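# Flip golf mat green-down and balance it on can

## Task

Invert the golf mat so its green face points downward, then set it flat on top of the upright drink can, with the can as its only support.

## Robot and tools

Robot: two arms at one table. left_arm carries a five-finger left hand and sits on the +y side; right_arm carries a right hand on the -y side. Base positions in the scene frame: left_arm (+0.017, +0.289, +0.018) m, right_arm (+0.001, -0.227, +0.024) m, each yawed only slightly (quat_wxyz about (1, 0, 0, -0.014) and (1, 0, 0, -0.012)). A two-camera stand stands behind the arms. Loose objects may get a brief outside nudge.

Frames. Scene frame: origin at table-top height midway between the nominal bases, +x out over the table, +y toward left_arm, +z up. Fixed cameras and the table use it. Every hand pose, velocity, Hand target and wrist-camera pose is given in that arm's own base frame, and all pose offsets run along that arm's base axes.

Hand point: a spot fixed to the palm, 0.05 m in front of it and 0.15 m from the wrist mounting face along the fingers. Its +z runs along straight fingers, +y out of the palm, +x across the palm (right hand: away from the thumb; left hand: toward the thumb). Straight fingertips end 0.06 to 0.07 m past the point along +z, with their centre lines 0.06 m toward -y. A rigid bracket on the little-finger side, out to 0.10 m across the palm, can strike things. With the thumb turned in front of the palm, the hand encloses objects about 0.035 to 0.065 m thick, or a handle down to about 0.025 m.

The 28-number row, all values in [-1, 1], always full even if one arm moves: left dx, dy, dz, rx, ry, rz; left little, ring, middle, index, thumb_bend, thumb_turn; left force_limit, speed; then the same fourteen for the right arm.
- dx..rz: an offset, not a pose, measured from that arm's Hand target as it stood when the action or move began. Every row in one action counts from that same start, not from the row before. 1.0 equals 0.6 m for dx, dy, dz and 180 degrees for rx, ry, rz, which form a single rotation vector turning about the Hand target position. Six zeros re-request the current Hand target. Repeating a nonzero offset in a new call moves further.
- Finger and thumb values: absolute motor targets. -1 is straight/open, +1 curled/closed. thumb_turn -1 puts the thumb beside the palm, +1 opposite the fingers.
- force_limit: fingertip stop force, -1 near 0 N up to +1 at 10 N (thumb motors 15 N).
- speed: -1 almost still, rising linearly to full at +0.48 and above. For a soft grip use -0.94 or lower.
- To leave a hand untouched, resend its last executed eight numbers; if none yet, send hand_measured plus hand_force_limit and hand_speed.

Tools.
- execute_actions(actions, cameras): actions is a list of actions; each action is up to 15 rows, one per 1/30 s step, and a short table repeats its last row. Images arrive only when actions is empty or cameras requests them.
- move(target, speed, blend, blocking, cameras): target is one row or up to 15 rows; all offsets in a list count from the same starting Hand targets. speed in m/s, 0.002 to 4.3, default 0.25 (turns up to twice that in rad/s), one value or one per target. blend in m rounds corners; 0 stops at each. blocking=false returns after about 0.5 s while motion continues. Paths are straight, do not avoid obstacles, last at least 0.5 s and at most 10 s. The result adds a move: line with an ending such as done, off_target, moving, held or fault, plus limits=paced (pose clipped) or limits=held (steps withheld).
- wait(seconds 0 to 10, cameras), stop(cameras) to brake a running move, zoom_image(camera, region [x0, y0, x1, y1] in pixels, at most 504 each way), show_instructions(), finished_scene(scene=1), which is final.

Cameras: cam_high, cam_low, cam_left_wrist, cam_right_wrist, each 504x504.

Results: per arm end_effector_position (m) and end_effector_quat_wxyz in its base frame, Hand target, joint positions, velocities (may be reported as within noise), torques, motor temperatures, and for execute_actions some per-step positions. Hands report hand_measured, hand_stopped_by (moving, target, force, stalled, fault) and hand_load_n (positive when pushed open; near 0 after losing a grip), each in the motor order above.

Behaviour to expect: the arm tracks loosely and often rests 1 to 3 cm (sometimes 5 cm) short, usually low; that is not contact. If it stays short, send the gap as a further offset. Per step the orientation is clipped within 40 degrees of the measured one. Joint ranges limit reach; keep paths away from an arm's own base. A blocked arm keeps pressing until commanded back past its hand point. A closed finger locks and holds; to tighten, raise force_limit and send a more closed target; to loosen, send one more open than hand_measured.

Avoid: the mat or can leaving the table (fail), dropping or flinging parts, fast or hard contact, striking fixed or heavy things, any contact between the two hands or arms, and overheating from long holds or stretched poses (100 °C drops the arm). The goal must hold with the robot released before finishing.

Each tool is called as a command line: name --argument value for each argument, lists and objects as JSON in quotes; but a table of rows of numbers goes row by row, as --pt "numbers of a row", without its own name.

Reference images:

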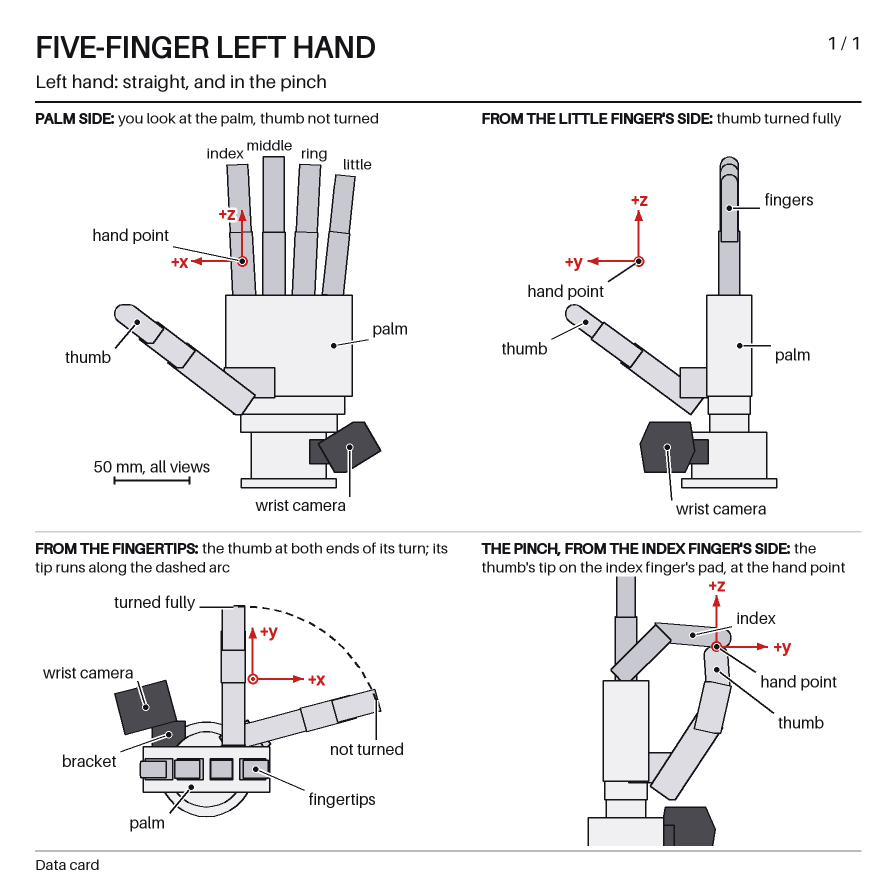

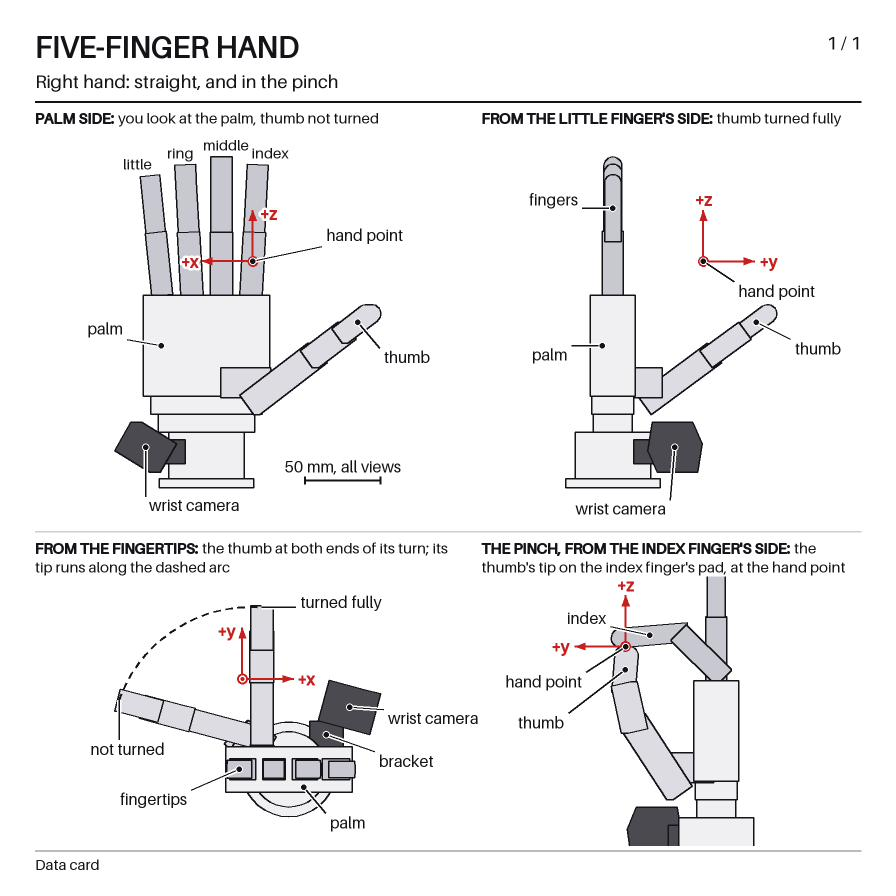

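## Session

execute_actions --actions '[]'

Scene clock: 0.00 s.
left_arm: end_effector_position=(+0.7012, +0.0661, +0.3809) hand_measured=(-1.000, -1.000, -1.000, -1.000, -1.000, -1.000) hand_load_n=(+0.0, +0.0, +0.0, +0.0, +0.0, +0.0) hand_stopped_by=(target, target, target, target, target, target) hand_force_limit=0.00 hand_speed=-0.80 end_effector_quat_wxyz=(+0.507, +0.159, +0.676, -0.511) | right_arm: end_effector_position=(+0.3032, +0.1835, +0.1821) hand_measured=(-1.000, -1.000, -1.000, -1.000, -1.000, -1.000) hand_load_n=(+0.0, +0.0, +0.0, +0.0, +0.0, +0.0) hand_stopped_by=(target, target, target, target, target, target) hand_force_limit=0.00 hand_speed=-0.80 end_effector_quat_wxyz=(-0.034, +0.999, +0.016, -0.027)
Joint positions: left_arm=[0.362 1.761 1.573 0.378 1.379 0.825] | right_arm=[0.595 1.434 1.269 -1.413 -0.086 -1.008]
Joint velocities: within noise
Joint torques (N m): no reading
Motor temperatures (°C): left_arm=[21 20 22 21 22 21] | right_arm=[21 23 23 22 20 24]
Heat: left arm: hottest elbow 22 °C; right arm: hottest wrist roll 24 °C.
Hand target: left_arm +0.7039, +0.0671, +0.3925; +0.514, +0.167, +0.672, -0.506 | right_arm +0.3105, +0.1885, +0.1934; -0.044, +0.999, +0.017, -0.012

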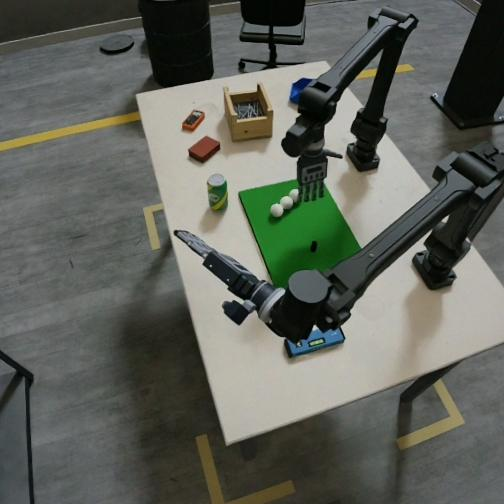

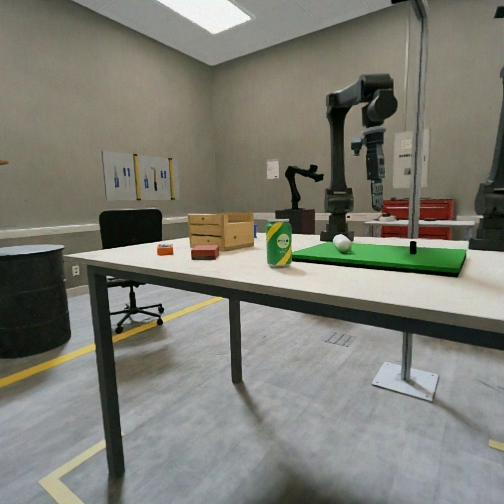

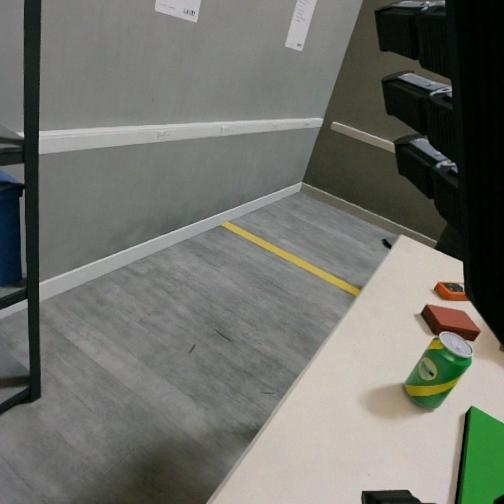

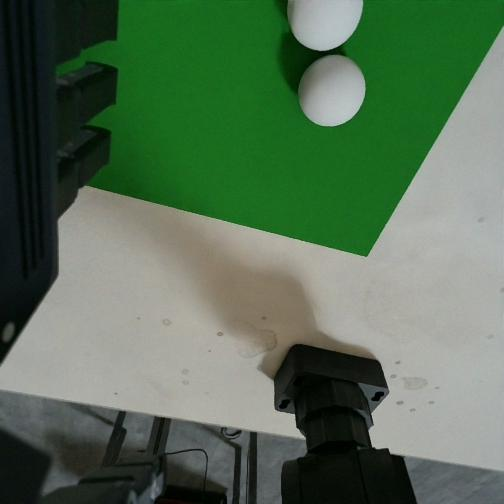

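zoom_image --camera "cam_high" --region '[140, 60, 400, 360]'

zoom_image --camera "cam_low" --region '[140, 190, 490, 300]'

Scaled by 1.680 from the camera's 504x504 image, which has a finer 720x720 frame.

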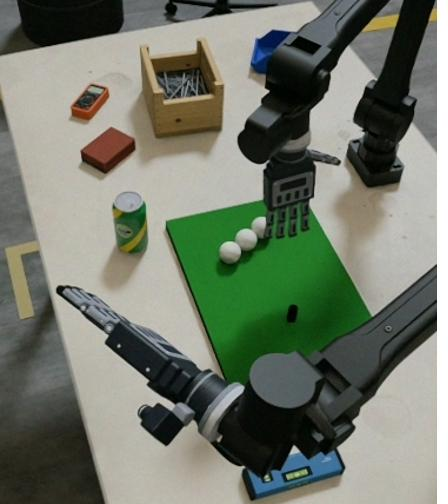

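Scaled by 1.440 from the camera's 504x504 image, which has a finer 720x720 frame.

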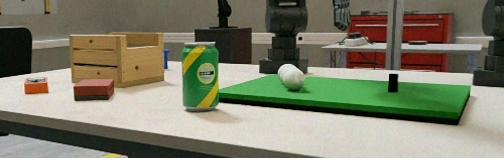

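move --target '[-0.6, 0.1, 0.05, 0.466, -0.458, -0.609, -1, -1, -1, -1, -1, -1, 0, -0.8, 0,0,0.2,0,0,0, -1, -1, -1, -1, -1, -1, 0, -0.8]' --speed 0.25 --cameras '["all"]'

Scene clock: 19.57 s.
left_arm: end_effector_position=(+0.3490, +0.1277, +0.4193) hand_measured=(-1.000, -1.000, -1.000, -1.000, -1.000, -1.000) hand_load_n=(+0.0, +0.0, +0.0, +0.0, +0.0, +0.0) hand_stopped_by=(target, target, target, target, target, target) hand_force_limit=0.00 hand_speed=-0.80 end_effector_quat_wxyz=(+0.645, +0.627, +0.329, +0.287) | right_arm: end_effector_position=(+0.3056, +0.1851, +0.2856) hand_measured=(-1.000, -1.000, -1.000, -1.000, -1.000, -1.000) hand_load_n=(+0.0, +0.0, +0.0, +0.0, +0.0, +0.0) hand_stopped_by=(target, target, target, target, target, target) hand_force_limit=0.00 hand_speed=-0.80 end_effector_quat_wxyz=(-0.034, +0.999, +0.016, -0.027)
Joint positions: left_arm=[0.903 1.119 0.563 1.56 1.574 2.073] | right_arm=[0.595 1.434 1.54 -1.686 -0.086 -1.008]
Joint torques (N m): left_arm=[1.08 -5.6 7.2 0.94 -0.66 0.01] | right_arm=[0.38 -11.87 11.64 -0.23 0.01 0.1]
Heat: left arm: hottest elbow 25 °C; right arm: hottest elbow 25 °C.
Hand target: left_arm +0.3438, +0.1271, +0.4225; +0.429, +0.856, +0.219, +0.191 | right_arm +0.3106, +0.1885, +0.3134; -0.044, +0.999, +0.017, -0.012
Off the commanded pose: left_arm 0.006 m, 102 deg; orientation clipped | right_arm 0.028 m, 2 deg.
joint sent to its limit (left arm) — joint 4 (wrist pitch), upper limit; joint 5 (wrist yaw), upper limit; joint 6 (wrist roll), upper limit. The joint targets are off in orientation, not in position.
joint sent to its limit (right arm) — joint 4 (wrist pitch), lower limit. The joint targets still meet the commanded pose.
move: off_target (left_arm, right_arm); limits=paced
camera_calibration:
cam_left_wrist: T_world_to_cam=[[0.164232, 0.183456, -0.969212, 0.330726], [0.108935, 0.97317, 0.202664, -0.245403], [0.980388, -0.138865, 0.139841, -0.271288], [0, 0, 0, 1]] pos_world=[0.238384, 0.140473, 0.408216]
cam_right_wrist: T_world_to_cam=[[0.272449, -0.961763, -0.0279902, 0.101031], [-0.794099, -0.241189, 0.557884, 0.125498], [-0.543303, -0.129768, -0.829447, 0.540578], [0, 0, 0, 1]] pos_world=[0.365829, 0.197586, 0.381195]

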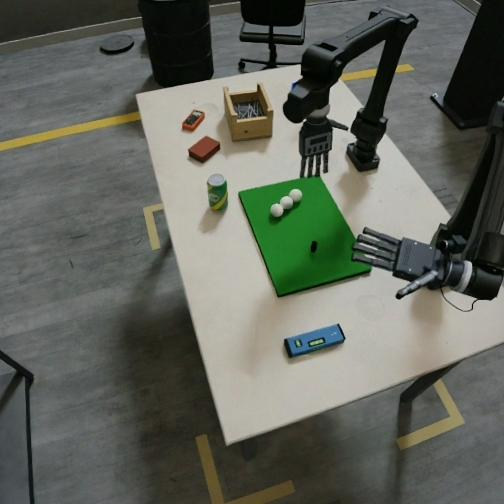

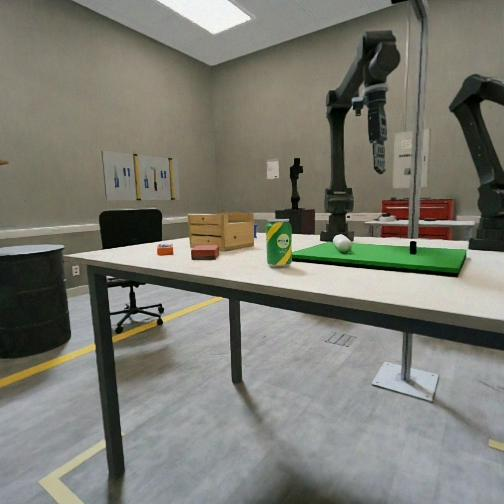

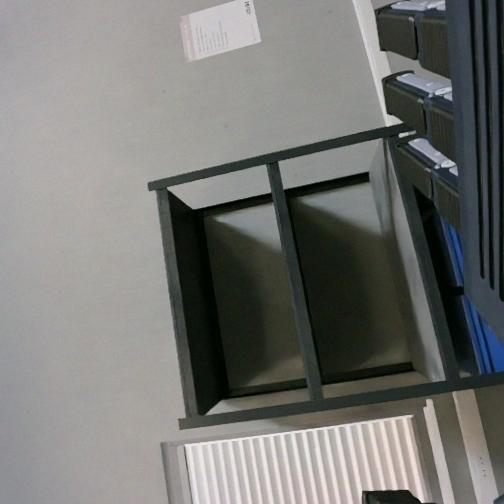

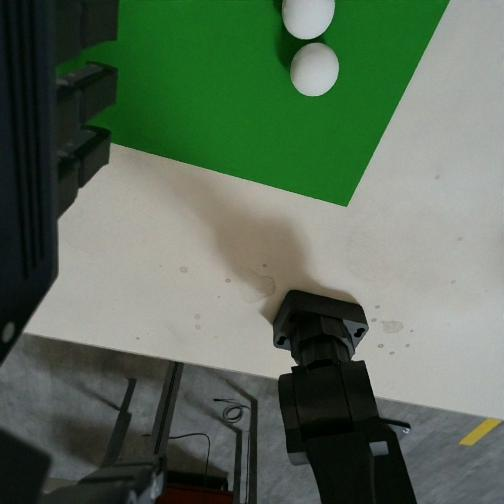

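move --pt "0 0 0.05 -0.184 -0.082 0.094 -1 -1 -1 -1 -1 -1 0 -0.8 0 0 0 0 0 0 -1 -1 -1 -1 -1 -1 0 -0.8" --pt "0 0.02 0.08 -0.465 0.1665 0.187 -1 -1 -1 -1 -1 -1 0 -0.8 0 0 0 0 0 0 -1 -1 -1 -1 -1 -1 0 -0.8" --pt "0.05 0.05 0.1 -0.659 0.452 0.290 -1 -1 -1 -1 -1 -1 0 -0.8 0 0 0 0 0 0 -1 -1 -1 -1 -1 -1 0 -0.8" --pt "0.05 0.05 0.1 0.558 -0.377 -0.357 -1 -1 -1 -1 -1 -1 0 -0.8 0 0 0 0 0 0 -1 -1 -1 -1 -1 -1 0 -0.8" --pt "0.0 0.05 0.05 0.368 -0.1275 -0.264 -1 -1 -1 -1 -1 -1 0 -0.8 0 0 0 0 0 0 -1 -1 -1 -1 -1 -1 0 -0.8" --pt "0.0 0.05 0.0 0.287 0.128 -0.146 -1 -1 -1 -1 -1 -1 0 -0.8 0 0 0 0 0 0 -1 -1 -1 -1 -1 -1 0 -0.8" --speed 0.4 --blend 0.03

Scene clock: 30.07 s.
left_arm: end_effector_position=(+0.3476, +0.1636, +0.4173) hand_measured=(-1.000, -1.000, -1.000, -1.000, -1.000, -1.000) hand_load_n=(+0.0, +0.0, +0.0, +0.0, +0.0, +0.0) hand_stopped_by=(target, target, target, target, target, target) hand_force_limit=0.00 hand_speed=-0.80 end_effector_quat_wxyz=(-0.076, +0.987, +0.002, +0.145) | right_arm: end_effector_position=(+0.3056, +0.1851, +0.2856) hand_measured=(-1.000, -1.000, -1.000, -1.000, -1.000, -1.000) hand_load_n=(+0.0, +0.0, +0.0, +0.0, +0.0, +0.0) hand_stopped_by=(target, target, target, target, target, target) hand_force_limit=0.00 hand_speed=-0.80 end_effector_quat_wxyz=(-0.034, +0.999, +0.016, -0.027)
Joint positions: left_arm=[0.641 1.221 1.659 -1.683 0.049 -0.942] | right_arm=[0.595 1.434 1.54 -1.686 -0.086 -1.008]
Joint torques (N m): left_arm=[-0.44 -8.06 8.17 0.55 0.12 -0.13] | right_arm=[0.56 -11.81 11.67 -0.21 0.01 0.1]
Heat: left arm: hottest elbow 25 °C; right arm: hottest elbow 27 °C.
Hand target: left_arm +0.3439, +0.1570, +0.4226; -0.001, +1.000, +0.000, +0.000 | right_arm +0.3106, +0.1885, +0.3134; -0.044, +0.999, +0.017, -0.012
Off the commanded pose: left_arm 0.009 m, 19 deg | right_arm 0.028 m, 2 deg.
joint sent to its limit (left arm) — joint 4 (wrist pitch), lower limit. The joint targets are off in orientation, not in position.
joint sent to its limit (right arm) — joint 4 (wrist pitch), lower limit. The joint targets still meet the commanded pose.
move: off_target (left_arm, right_arm); blend cut to 0.0149 m at target 1

execute_actions --actions '[]'

zoom_image --camera "cam_high" --region '[220, 160, 380, 320]'

zoom_image --camera "cam_high" --region '[170, 70, 330, 230]'

zoom_image --camera "cam_low" --region '[240, 200, 480, 300]'

Scene clock: 30.43 s.
left_arm: end_effector_position=(+0.3476, +0.1636, +0.4173) hand_measured=(-1.000, -1.000, -1.000, -1.000, -1.000, -1.000) hand_load_n=(+0.0, +0.0, +0.0, +0.0, +0.0, +0.0) hand_stopped_by=(target, target, target, target, target, target) hand_force_limit=0.00 hand_speed=-0.80 end_effector_quat_wxyz=(-0.076, +0.987, +0.003, +0.145) | right_arm: end_effector_position=(+0.3056, +0.1851, +0.2856) hand_measured=(-1.000, -1.000, -1.000, -1.000, -1.000, -1.000) hand_load_n=(+0.0, +0.0, +0.0, +0.0, +0.0, +0.0) hand_stopped_by=(target, target, target, target, target, target) hand_force_limit=0.00 hand_speed=-0.80 end_effector_quat_wxyz=(-0.034, +0.999, +0.016, -0.027)
Joint positions: left_arm=[0.641 1.221 1.659 -1.683 0.049 -0.943] | right_arm=[0.595 1.434 1.54 -1.686 -0.086 -1.008]
Joint velocities: within noise
Joint torques (N m): left_arm=[-0.38 -8.12 8.2 0.53 0.12 -0.13] | right_arm=[0.32 -11.87 11.67 -0.2 0.01 0.1]
Motor temperatures (°C): left_arm=[21 21 25 21 23 21] | right_arm=[21 24 27 22 20 24]
Heat: left arm: hottest elbow 25 °C; right arm: hottest elbow 27 °C.
Hand target: left_arm +0.3439, +0.1570, +0.4226; -0.001, +1.000, +0.000, +0.000 | right_arm +0.3106, +0.1885, +0.3134; -0.044, +0.999, +0.017, -0.012
Off the commanded pose: left_arm 0.009 m, 19 deg | right_arm 0.028 m, 2 deg.
camera_calibration:
cam_left_wrist: T_world_to_cam=[[0.274032, 0.937621, 0.213947, -0.332944], [0.64061, -0.343886, 0.686558, -0.45105], [0.717304, -0.0510824, -0.694885, 0.160766], [0, 0, 0, 1]] pos_world=[0.264866, 0.165278, 0.492618]
cam_right_wrist: T_world_to_cam=[[0.272449, -0.961763, -0.0279902, 0.101031], [-0.794099, -0.241189, 0.557884, 0.125498], [-0.543303, -0.129768, -0.829447, 0.540578], [0, 0, 0, 1]] pos_world=[0.365829, 0.197586, 0.381195]

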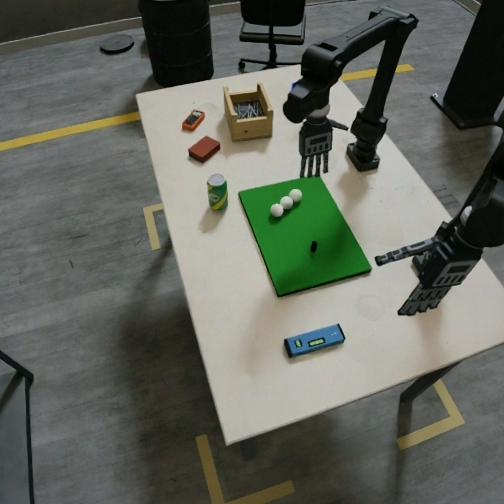

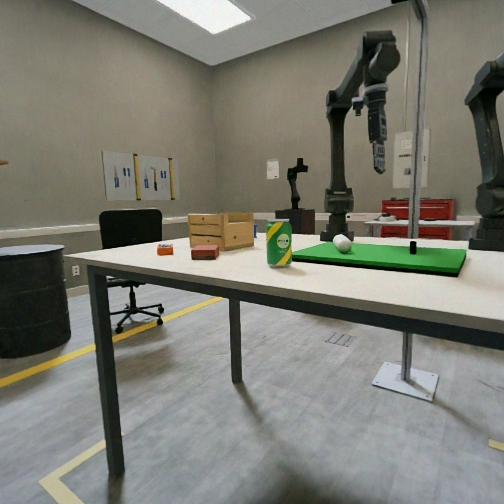

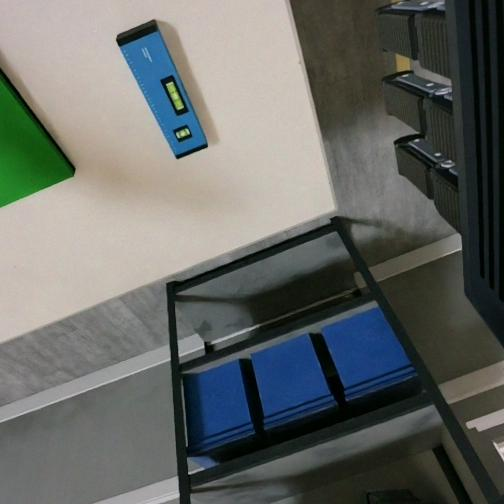

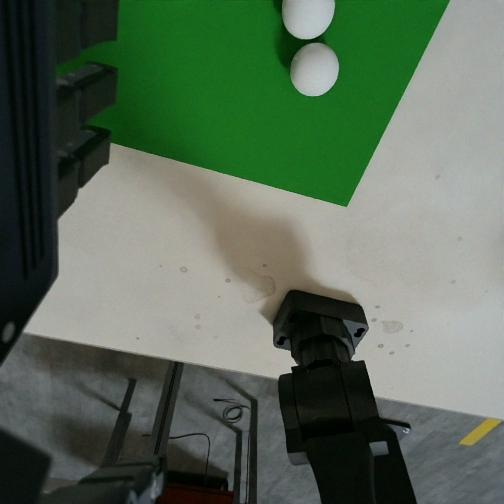

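Scaled by 3.150 from the camera's 504x504 image, which has a finer 720x720 frame.

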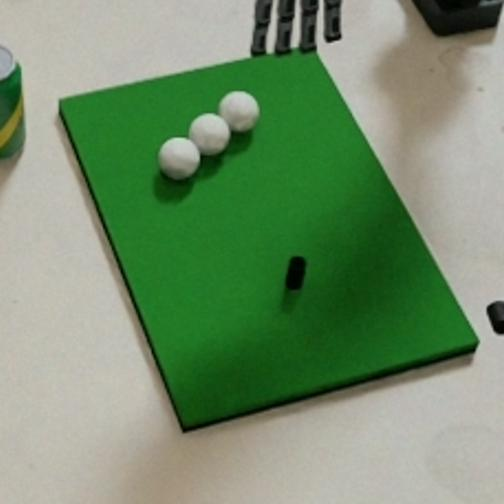

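Scaled by 3.150 from the camera's 504x504 image, which has a finer 720x720 frame.

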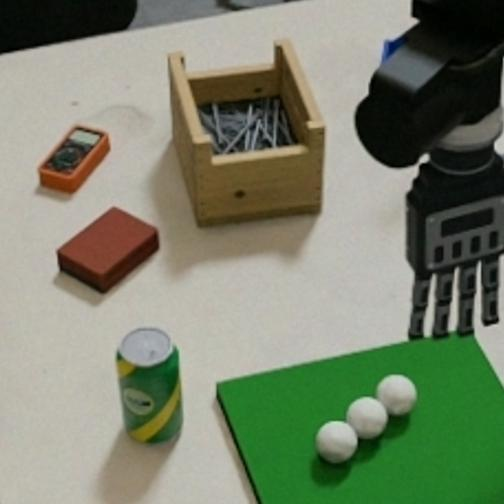

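Scaled by 2.100 from the camera's 504x504 image, which has a finer 720x720 frame.

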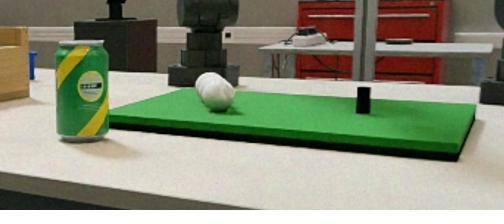

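move --target '[0,0,0,0,0,0,-1,-1,-1,-1,-1,-1,0,-0.8, 0.164,0.003,-0.189,0.2033,-0.293,-0.5698,-1,-1,-1,-1,-1,1,0,0.4]' --speed 0.3 --cameras '["all"]'

Scene clock: 36.73 s.
left_arm: end_effector_position=(+0.3477, +0.1636, +0.4174) hand_measured=(-1.000, -1.000, -1.000, -1.000, -1.000, -1.000) hand_load_n=(+0.0, +0.0, +0.0, +0.0, +0.0, +0.0) hand_stopped_by=(target, target, target, target, target, target) hand_force_limit=0.00 hand_speed=-0.80 end_effector_quat_wxyz=(-0.076, +0.987, +0.003, +0.145) | right_arm: end_effector_position=(+0.4060, +0.1821, +0.1991) hand_measured=(-1.000, -1.000, -1.000, -1.000, -1.000, +1.000) hand_load_n=(+0.0, +0.0, +0.0, +0.0, +0.0, +0.0) hand_stopped_by=(target, target, target, target, target, target) hand_force_limit=0.00 hand_speed=0.40 end_effector_quat_wxyz=(+0.278, -0.500, +0.710, -0.411)
Joint positions: left_arm=[0.641 1.221 1.659 -1.683 0.05 -0.944] | right_arm=[0.65 1.117 0.864 -0.586 0.82 0.663]
Joint torques (N m): left_arm=[-0.38 -8.12 8.17 0.53 0.12 -0.14] | right_arm=[1.14 -5.54 8.21 2.09 0.51 0.18]
Heat: left arm: hottest elbow 25 °C; right arm: hottest elbow 28 °C.
Hand target: left_arm +0.3439, +0.1571, +0.4226; -0.001, +1.000, +0.001, +0.000 | right_arm +0.4088, +0.1904, +0.1999; +0.287, -0.497, +0.709, -0.410
Off the commanded pose: left_arm 0.009 m, 19 deg | right_arm 0.009 m, 1 deg.
joint sent to its limit (left arm) — joint 4 (wrist pitch), lower limit. The joint targets are off in orientation, not in position.
move: off_target (left_arm)
camera_calibration:
cam_left_wrist: T_world_to_cam=[[0.273318, 0.93792, 0.21355, -0.332637], [0.64058, -0.343087, 0.686985, -0.45145], [0.717603, -0.0509697, -0.694585, 0.160448], [0, 0, 0, 1]] pos_world=[0.264967, 0.165278, 0.492619]
cam_right_wrist: T_world_to_cam=[[-0.590597, -0.0537434, -0.805175, 0.408157], [-0.224309, 0.969392, 0.0998267, -0.107851], [0.775165, 0.239565, -0.584575, -0.128258], [0, 0, 0, 1]] pos_world=[0.316286, 0.157212, 0.264428]

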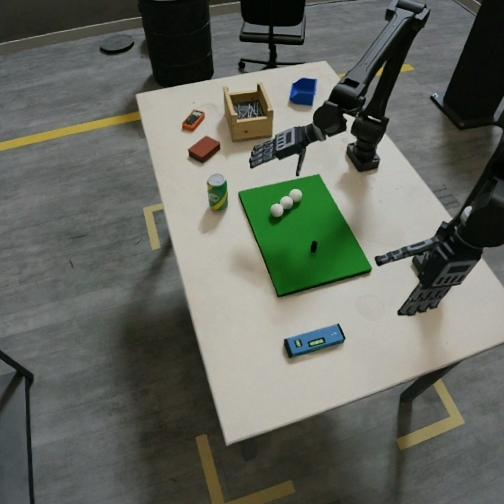

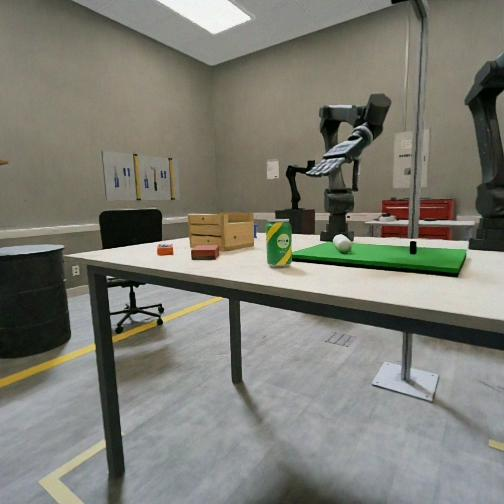

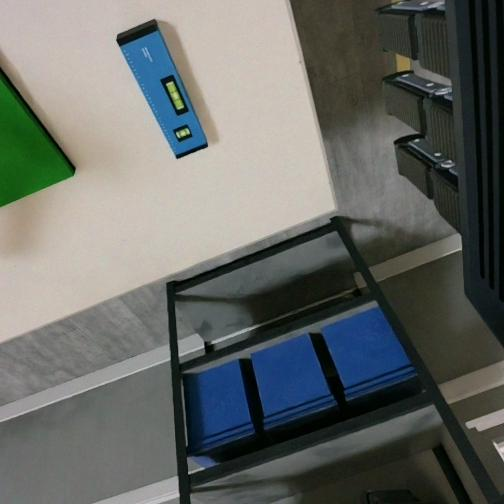

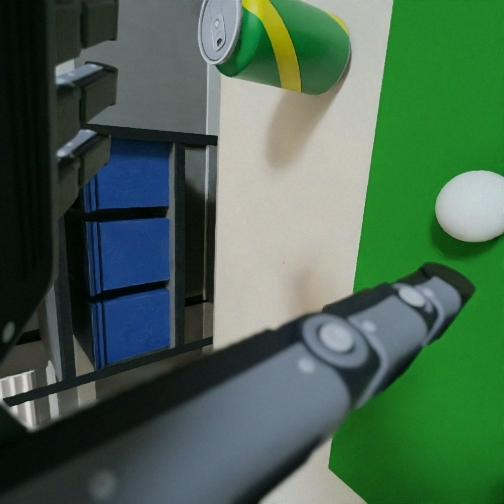

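move --target '[0,0,0,0,0,0,-1,-1,-1,-1,-1,-1,0,-0.8, 0.018,0.007,-0.2,0,0,0,-1,-1,-1,-1,-1,1,0,0.4]' --speed 0.15 --cameras '["cam_right_wrist","cam_high"]'

Scene clock: 38.70 s.
left_arm: end_effector_position=(+0.3477, +0.1636, +0.4174) hand_measured=(-1.000, -1.000, -1.000, -1.000, -1.000, -1.000) hand_load_n=(+0.0, +0.0, +0.0, +0.0, +0.0, +0.0) hand_stopped_by=(target, target, target, target, target, target) hand_force_limit=0.00 hand_speed=-0.80 end_effector_quat_wxyz=(-0.076, +0.987, +0.003, +0.145) | right_arm: end_effector_position=(+0.4162, +0.1900, +0.0790) hand_measured=(-1.000, -1.000, -1.000, -1.000, -1.000, +1.000) hand_load_n=(+0.0, +0.0, +0.0, +0.0, +0.0, +0.0) hand_stopped_by=(target, target, target, target, target, target) hand_force_limit=0.00 hand_speed=0.40 end_effector_quat_wxyz=(+0.278, -0.499, +0.710, -0.411)
Joint positions: left_arm=[0.641 1.221 1.659 -1.683 0.05 -0.944] | right_arm=[0.65 1.32 0.676 -0.194 0.819 0.665]
Joint torques (N m): left_arm=[-0.38 -8.18 8.17 0.54 0.13 -0.14] | right_arm=[0.62 -7.12 6.8 2.28 0.31 0.02]
Heat: left arm: hottest elbow 25 °C; right arm: hottest elbow 28 °C.
Hand target: left_arm +0.3439, +0.1571, +0.4226; -0.001, +1.000, +0.001, +0.000 | right_arm +0.4196, +0.1946, +0.0799; +0.287, -0.497, +0.709, -0.410
Off the commanded pose: left_arm 0.009 m, 19 deg | right_arm 0.006 m, 1 deg.
joint sent to its limit (left arm) — joint 4 (wrist pitch), lower limit. The joint targets are off in orientation, not in position.
move: off_target (left_arm)
camera_calibration:
cam_right_wrist: T_world_to_cam=[[-0.59015, -0.0513611, -0.805658, 0.317291], [-0.223753, 0.969282, 0.102109, -0.101642], [0.775666, 0.240528, -0.583515, -0.208697], [0, 0, 0, 1]] pos_world=[0.326386, 0.165013, 0.144228]
Images, in order (width x height): cam_high 504x504, cam_right_wrist 504x504.

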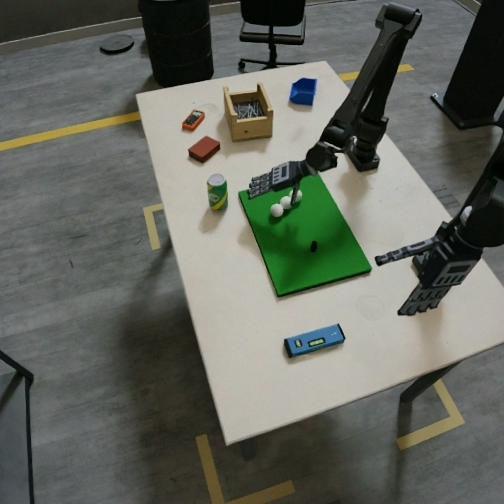

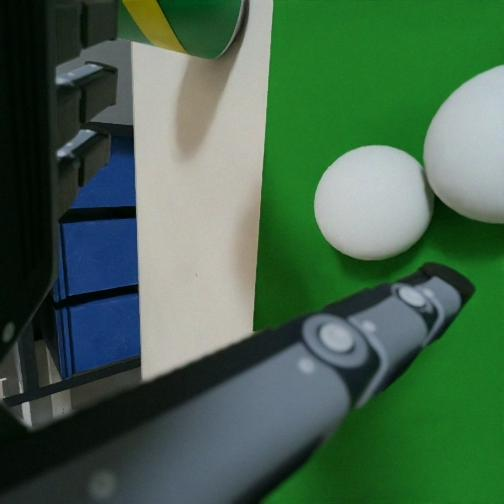

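move --target '[0,0,0,0,0,0,-1,-1,-1,-1,-1,-1,0,-0.8, -0.005,-0.005,-0.073,0,0,0,-1,-1,-1,-1,-1,1,0,0.4]' --speed 0.08 --cameras '["cam_right_wrist","cam_low"]'

Scene clock: 40.17 s.
left_arm: end_effector_position=(+0.3477, +0.1636, +0.4174) hand_measured=(-1.000, -1.000, -1.000, -1.000, -1.000, -1.000) hand_load_n=(+0.0, +0.0, +0.0, +0.0, +0.0, +0.0) hand_stopped_by=(target, target, target, target, target, target) hand_force_limit=0.00 hand_speed=-0.80 end_effector_quat_wxyz=(-0.076, +0.987, +0.003, +0.145) | right_arm: end_effector_position=(+0.4141, +0.1886, +0.0369) hand_measured=(-1.000, -1.000, -1.000, -1.000, -1.000, +1.000) hand_load_n=(+0.0, +0.0, +0.0, +0.0, +0.0, +0.0) hand_stopped_by=(target, target, target, target, target, target) hand_force_limit=0.00 hand_speed=0.40 end_effector_quat_wxyz=(+0.281, -0.498, +0.710, -0.410)
Joint positions: left_arm=[0.641 1.221 1.659 -1.683 0.05 -0.944] | right_arm=[0.65 1.41 0.614 -0.037 0.818 0.665]
Joint torques (N m): left_arm=[-0.38 -8.18 8.17 0.54 0.12 -0.14] | right_arm=[0.5 -7.36 5.89 2.39 0.29 0.01]
Heat: left arm: hottest elbow 25 °C; right arm: hottest elbow 28 °C.
Hand target: left_arm +0.3439, +0.1571, +0.4226; -0.001, +1.000, +0.001, +0.000 | right_arm +0.4167, +0.1916, +0.0361; +0.287, -0.497, +0.709, -0.410
Off the commanded pose: left_arm 0.009 m, 19 deg | right_arm 0.004 m, 1 deg.
joint sent to its limit (left arm) — joint 4 (wrist pitch), lower limit. The joint targets are off in orientation, not in position.
move: off_target (left_arm)
camera_calibration:
cam_right_wrist: T_world_to_cam=[[-0.587167, -0.0489226, -0.807986, 0.280341], [-0.224632, 0.968815, 0.104581, -0.0960735], [0.777673, 0.242906, -0.579846, -0.232698], [0, 0, 0, 1]] pos_world=[0.323989, 0.163316, 0.10163]
Images, in order (width x height): cam_low 504x504, cam_right_wrist 504x504.

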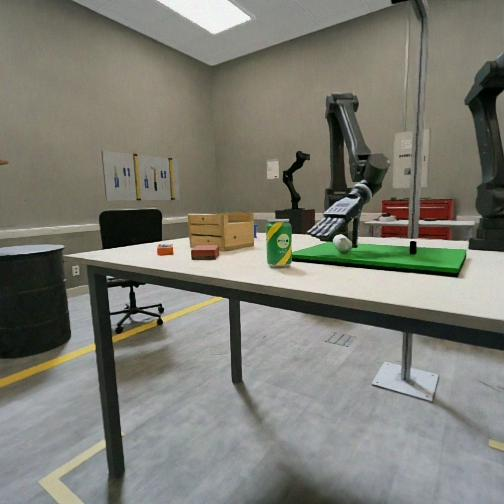

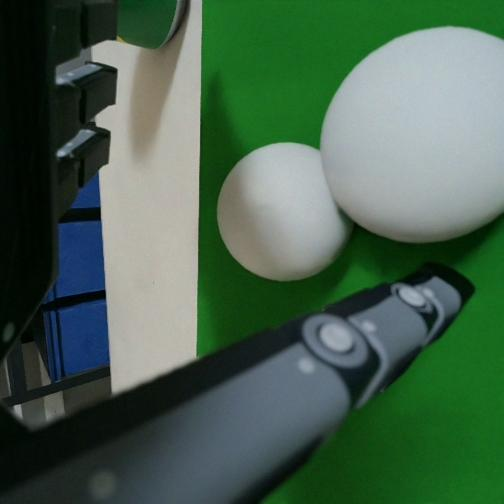

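move --target '[0,0,0,0,0,0,-1,-1,-1,-1,-1,-1,0,-0.8, -0.003,-0.002,0,0,0,0,-1,-1,0.3,0.3,0.3,1,-0.4,-0.75]' --speed 0.08 --cameras '["cam_right_wrist","cam_low"]'

Scene clock: 42.03 s.
left_arm: end_effector_position=(+0.3477, +0.1636, +0.4174) hand_measured=(-1.000, -1.000, -1.000, -1.000, -1.000, -1.000) hand_load_n=(+0.0, +0.0, -0.5, +0.0, +0.0, +0.0) hand_stopped_by=(target, target, target, target, target, target) hand_force_limit=0.00 hand_speed=-0.80 end_effector_quat_wxyz=(-0.076, +0.987, +0.003, +0.145) | right_arm: end_effector_position=(+0.4120, +0.1871, +0.0346) hand_measured=(-1.000, -1.000, -0.102, -0.102, -0.540, +1.000) hand_load_n=(+0.0, +0.0, +3.0, +3.5, +6.0, +0.5) hand_stopped_by=(target, target, force, force, force, target) hand_force_limit=-0.40 hand_speed=-0.75 end_effector_quat_wxyz=(+0.278, -0.500, +0.710, -0.410)
Joint positions: left_arm=[0.641 1.221 1.659 -1.683 0.05 -0.944] | right_arm=[0.65 1.41 0.609 -0.037 0.818 0.665]
Joint torques (N m): left_arm=[-0.32 -8.18 8.18 0.53 0.13 -0.14] | right_arm=[0.38 -7.77 5.85 2.26 0.31 0.01]
Heat: left arm: hottest elbow 25 °C; right arm: hottest elbow 28 °C.
Hand target: left_arm +0.3439, +0.1571, +0.4226; -0.001, +1.000, +0.001, +0.000 | right_arm +0.4147, +0.1903, +0.0360; +0.286, -0.498, +0.709, -0.410
Off the commanded pose: left_arm 0.009 m, 19 deg | right_arm 0.005 m, 1 deg.
joint sent to its limit (left arm) — joint 4 (wrist pitch), lower limit. The joint targets are off in orientation, not in position.
move: off_target (left_arm)
camera_calibration:
cam_right_wrist: T_world_to_cam=[[-0.590773, -0.0514412, -0.805196, 0.279193], [-0.224446, 0.969053, 0.102766, -0.0949341], [0.774991, 0.241434, -0.584036, -0.230523], [0, 0, 0, 1]] pos_world=[0.322285, 0.162014, 0.0999277]
Images, in order (width x height): cam_low 504x504, cam_right_wrist 504x504.

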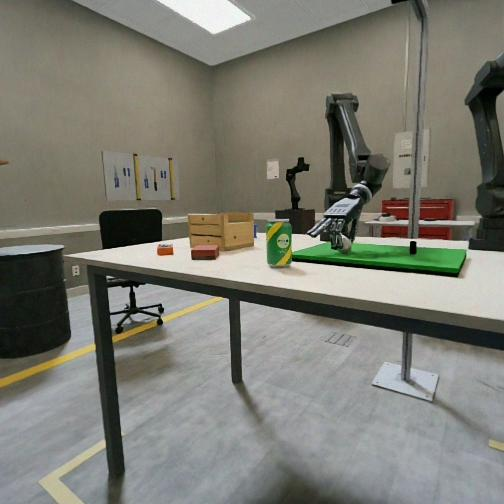

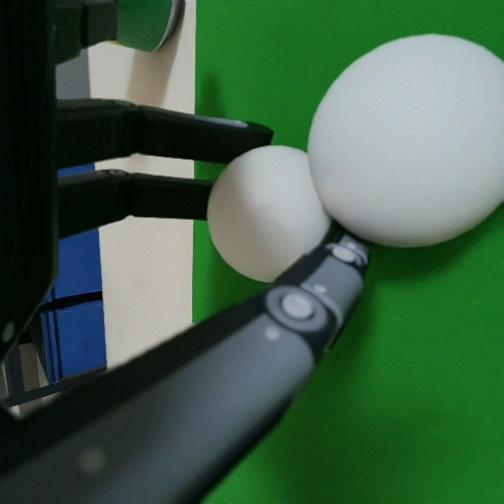

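move --pt "0 0 0 0 0 0 -1 -1 -1 -1 -1 -1 0 -0.8 0 0 0.1 0 0 0 -1 -1 0.3 0.3 0.3 1 -0.4 -0.75" --pt "0 0 0 0 0 0 -1 -1 -1 -1 -1 -1 0 -0.8 0 0 0.3 0 0 0 -1 -1 0.3 0.3 0.3 1 -0.4 -0.75" --pt "0 0 0 0 0 0 -1 -1 -1 -1 -1 -1 0 -0.8 -0.088 -0.817 0.44 0.134 0.111 -0.326 -1 -1 0.3 0.3 0.3 1 -0.4 -0.75" --speed '[0.08,0.2,0.25]' --blend '[0.02,0.05,0]' --cameras '["all"]'

Scene clock: 47.87 s.
left_arm: end_effector_position=(+0.3477, +0.1636, +0.4174) hand_measured=(-1.000, -1.000, -1.000, -1.000, -1.000, -1.000) hand_load_n=(+0.0, +0.0, +0.0, +0.0, +0.0, +0.0) hand_stopped_by=(target, target, target, target, target, target) hand_force_limit=0.00 hand_speed=-0.80 end_effector_quat_wxyz=(-0.076, +0.987, +0.003, +0.145) | right_arm: end_effector_position=(+0.3528, -0.2903, +0.2748) hand_measured=(-1.000, -1.000, -0.102, -0.102, -0.540, +1.000) hand_load_n=(+0.0, +0.0, +3.0, +4.0, +5.5, +0.5) hand_stopped_by=(target, target, force, force, force, target) hand_force_limit=-0.40 hand_speed=-0.75 end_effector_quat_wxyz=(+0.008, -0.089, +0.965, -0.244)
Joint positions: left_arm=[0.641 1.221 1.659 -1.683 0.05 -0.944] | right_arm=[-0.673 1.345 1.422 -1.279 0.337 0.65]
Joint torques (N m): left_arm=[-0.38 -8.12 8.21 0.54 0.12 -0.14] | right_arm=[0.03 -9.17 12.72 0.4 0.09 0.06]
Heat: left arm: hottest elbow 25 °C; right arm: hottest elbow 28 °C.
Hand target: left_arm +0.3439, +0.1571, +0.4226; -0.001, +1.000, +0.001, +0.000 | right_arm +0.3618, -0.2999, +0.3000; +0.024, -0.083, +0.962, -0.258
Off the commanded pose: left_arm 0.009 m, 19 deg | right_arm 0.028 m, 2 deg.
joint sent to its limit (left arm) — joint 4 (wrist pitch), lower limit. The joint targets are off in orientation, not in position.
move: off_target (left_arm, right_arm)
camera_calibration:
cam_left_wrist: T_world_to_cam=[[0.273318, 0.93792, 0.21355, -0.332637], [0.64058, -0.343087, 0.686985, -0.45145], [0.717603, -0.0509697, -0.694585, 0.160448], [0, 0, 0, 1]] pos_world=[0.264967, 0.165278, 0.492619]
cam_right_wrist: T_world_to_cam=[[-0.403319, 0.819184, -0.407763, 0.49042], [0.754962, 0.549695, 0.357586, -0.207581], [0.517074, -0.163624, -0.840156, 0.114663], [0, 0, 0, 1]] pos_world=[0.295222, -0.268876, 0.370538]

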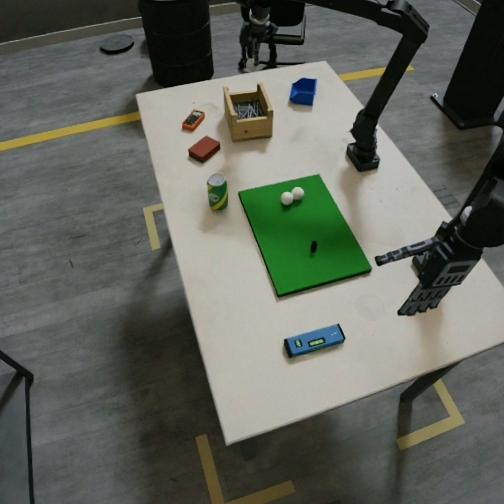

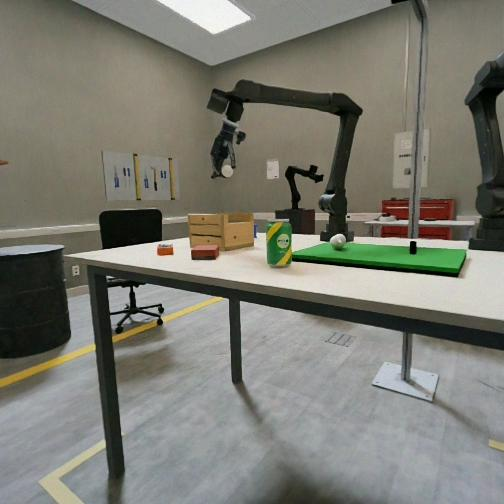

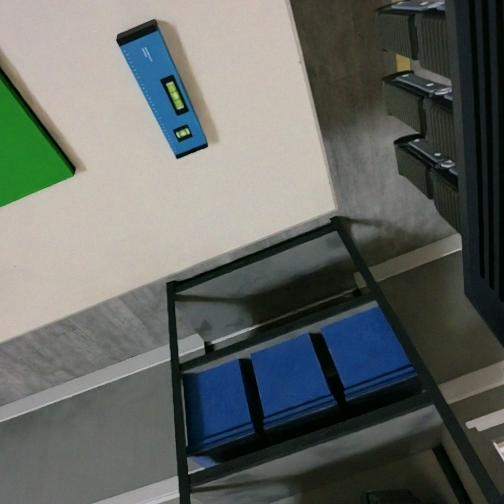

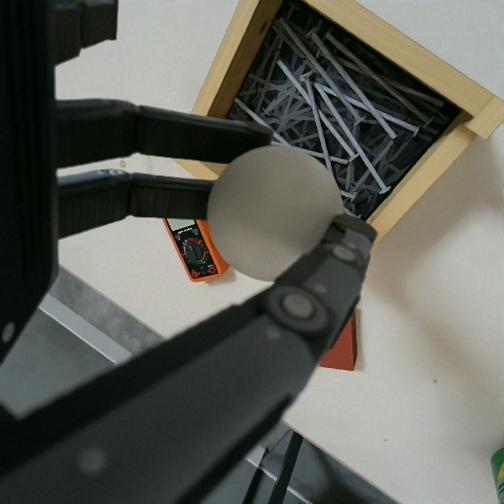

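move --target '[0,0,0,0,0,0,-1,-1,-1,-1,-1,-1,0,-0.8, -0.013,-0.045,-0.22,0,0,0,-0.1,-0.1,0.3,0.3,0.3,1,-0.4,-0.75]' --speed 0.15 --cameras '["cam_low","cam_high","cam_right_wrist"]'

zoom_image --camera "cam_high" --region '[180, 40, 340, 200]'

zoom_image --camera "cam_low" --region '[160, 140, 320, 280]'

Scene clock: 49.90 s.
left_arm: end_effector_position=(+0.3477, +0.1636, +0.4174) hand_measured=(-1.000, -1.000, -1.000, -1.000, -1.000, -1.000) hand_load_n=(+0.0, +0.0, +0.0, +0.0, +0.0, +0.0) hand_stopped_by=(target, target, target, target, target, target) hand_force_limit=0.00 hand_speed=-0.80 end_effector_quat_wxyz=(-0.076, +0.987, +0.003, +0.145) | right_arm: end_effector_position=(+0.3520, -0.3185, +0.1649) hand_measured=(-0.100, -0.100, -0.102, -0.102, -0.540, +1.000) hand_load_n=(+0.0, +0.0, +3.0, +4.0, +6.0, +0.5) hand_stopped_by=(target, target, force, force, force, target) hand_force_limit=-0.40 hand_speed=-0.75 end_effector_quat_wxyz=(+0.017, -0.086, +0.964, -0.250)
Joint positions: left_arm=[0.641 1.221 1.659 -1.683 0.05 -0.944] | right_arm=[-0.728 1.395 1.176 -0.947 0.312 0.6]
Joint torques (N m): left_arm=[-0.38 -8.12 8.17 0.54 0.12 -0.14] | right_arm=[-0.44 -9.93 8.09 1.84 0.07 -0.02]
Heat: left arm: hottest elbow 25 °C; right arm: hottest elbow 28 °C.
Hand target: left_arm +0.3439, +0.1571, +0.4226; -0.001, +1.000, +0.001, +0.000 | right_arm +0.3540, -0.3269, +0.1679; +0.024, -0.083, +0.962, -0.258
Off the commanded pose: left_arm 0.009 m, 19 deg | right_arm 0.009 m, 1 deg.
joint sent to its limit (left arm) — joint 4 (wrist pitch), lower limit. The joint targets are off in orientation, not in position.
move: off_target (left_arm)
camera_calibration:
cam_right_wrist: T_world_to_cam=[[-0.394253, 0.816067, -0.42261, 0.4666], [0.749356, 0.551676, 0.366222, -0.150924], [0.532006, -0.172302, -0.829025, 0.00829806], [0, 0, 0, 1]] pos_world=[0.29264, -0.296086, 0.259341]
Images, in order (width x height): cam_high 504x504, cam_low 504x504, cam_right_wrist 504x504.

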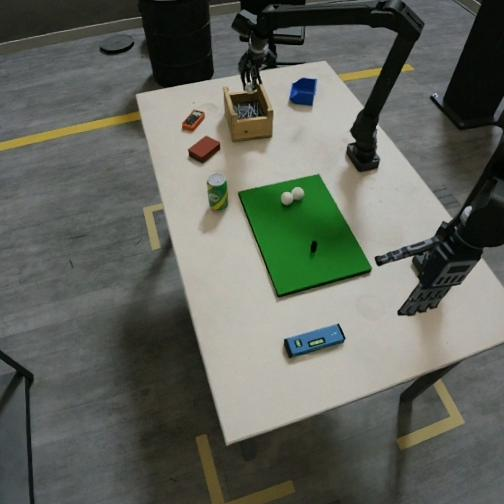

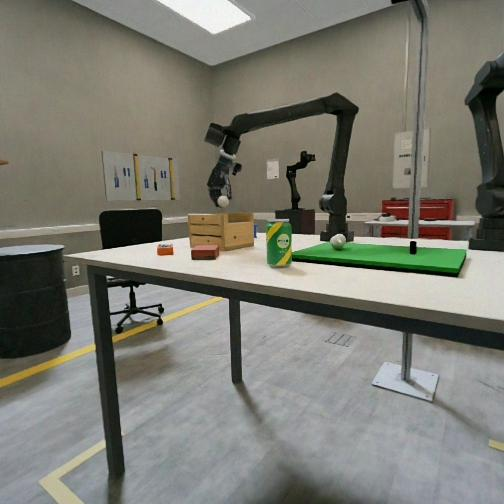

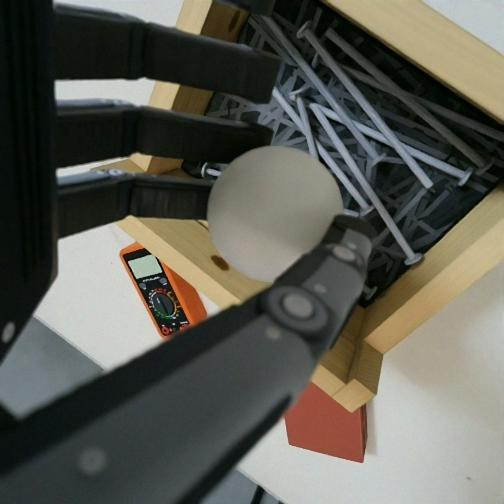

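Scaled by 3.150 from the camera's 504x504 image, which has a finer 720x720 frame.

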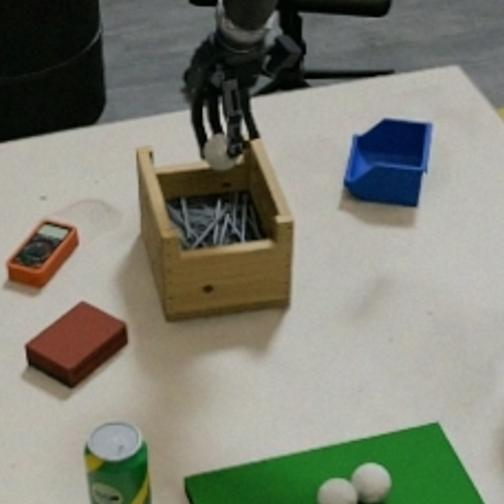

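Scaled by 3.150 from the camera's 504x504 image, which has a finer 720x720 frame.

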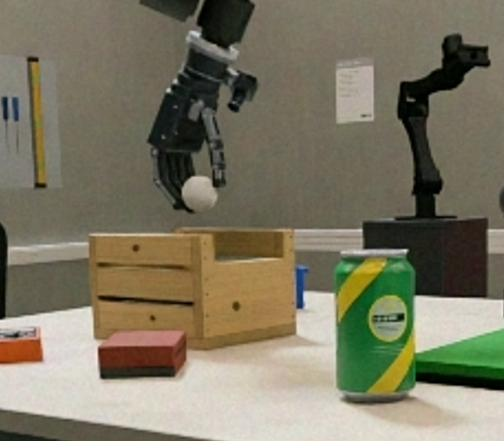

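move --target '[0,0,0,0,0,0,-1,-1,-1,-1,-1,-1,0,-0.8, -0.012,0.0,-0.133,0,0,0,-0.1,-0.1,0.3,0.3,0.3,1,-0.4,-0.75]' --speed 0.1 --cameras '["cam_low","cam_right_wrist"]'

zoom_image --camera "cam_low" --region '[160, 140, 320, 280]'

Scene clock: 51.87 s.
left_arm: end_effector_position=(+0.3477, +0.1636, +0.4174) hand_measured=(-1.000, -1.000, -1.000, -1.000, -1.000, -1.000) hand_load_n=(+0.0, +0.0, +0.0, +0.0, +0.0, +0.0) hand_stopped_by=(target, target, target, target, target, target) hand_force_limit=0.00 hand_speed=-0.80 end_effector_quat_wxyz=(-0.076, +0.987, +0.003, +0.145) | right_arm: end_effector_position=(+0.3520, -0.3195, +0.0933) hand_measured=(-0.100, -0.100, -0.102, -0.102, -0.540, +1.000) hand_load_n=(+0.0, +0.0, +3.0, +4.0, +5.5, +0.5) hand_stopped_by=(target, target, force, force, force, target) hand_force_limit=-0.40 hand_speed=-0.75 end_effector_quat_wxyz=(+0.027, -0.087, +0.962, -0.257)
Joint positions: left_arm=[0.641 1.221 1.659 -1.683 0.05 -0.944] | right_arm=[-0.733 1.442 1.021 -0.717 0.303 0.591]
Joint torques (N m): left_arm=[-0.32 -8.12 8.18 0.55 0.13 -0.14] | right_arm=[-0.85 -9.47 6.95 1.61 0.22 -0.06]
Heat: left arm: hottest elbow 25 °C; right arm: hottest elbow 28 °C.
Hand target: left_arm +0.3439, +0.1571, +0.4226; -0.001, +1.000, +0.001, +0.000 | right_arm +0.3470, -0.3270, +0.0883; +0.024, -0.083, +0.962, -0.258
Off the commanded pose: left_arm 0.009 m, 19 deg | right_arm 0.010 m, 1 deg.
joint sent to its limit (left arm) — joint 4 (wrist pitch), lower limit. The joint targets are off in orientation, not in position.
move: off_target (left_arm)
camera_calibration:
cam_right_wrist: T_world_to_cam=[[-0.390412, 0.807879, -0.441487, 0.434952], [0.737611, 0.561445, 0.375113, -0.117718], [0.550917, -0.179197, -0.815095, -0.0613891], [0, 0, 0, 1]] pos_world=[0.290461, -0.296297, 0.186145]
Images, in order (width x height): cam_low 504x504, cam_right_wrist 504x504.

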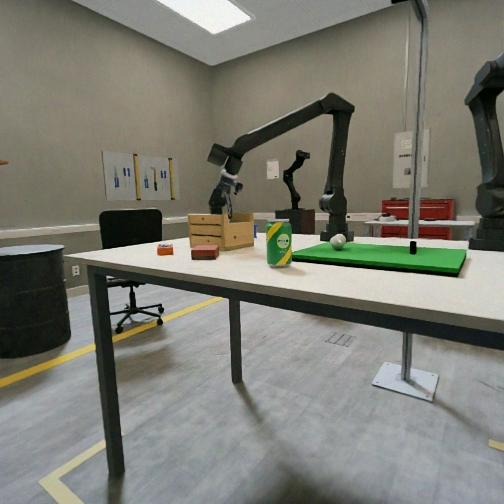

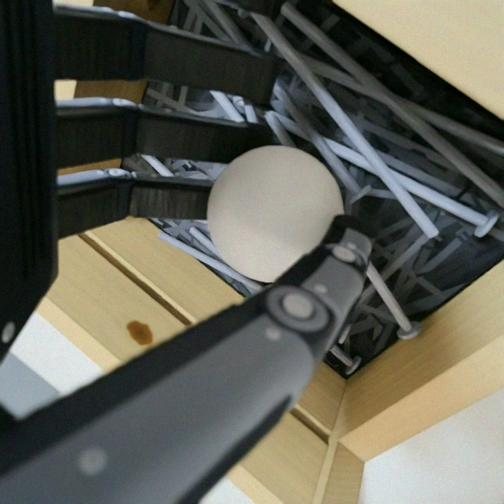

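Scaled by 3.150 from the camera's 504x504 image, which has a finer 720x720 frame.

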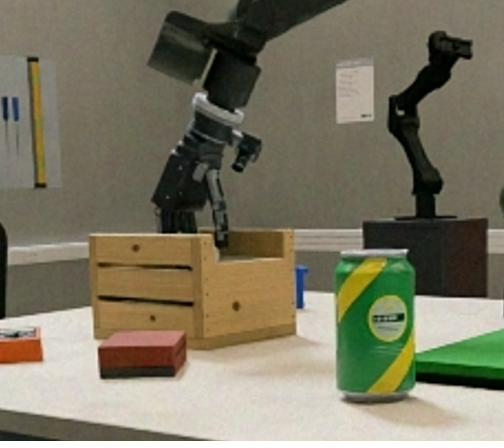

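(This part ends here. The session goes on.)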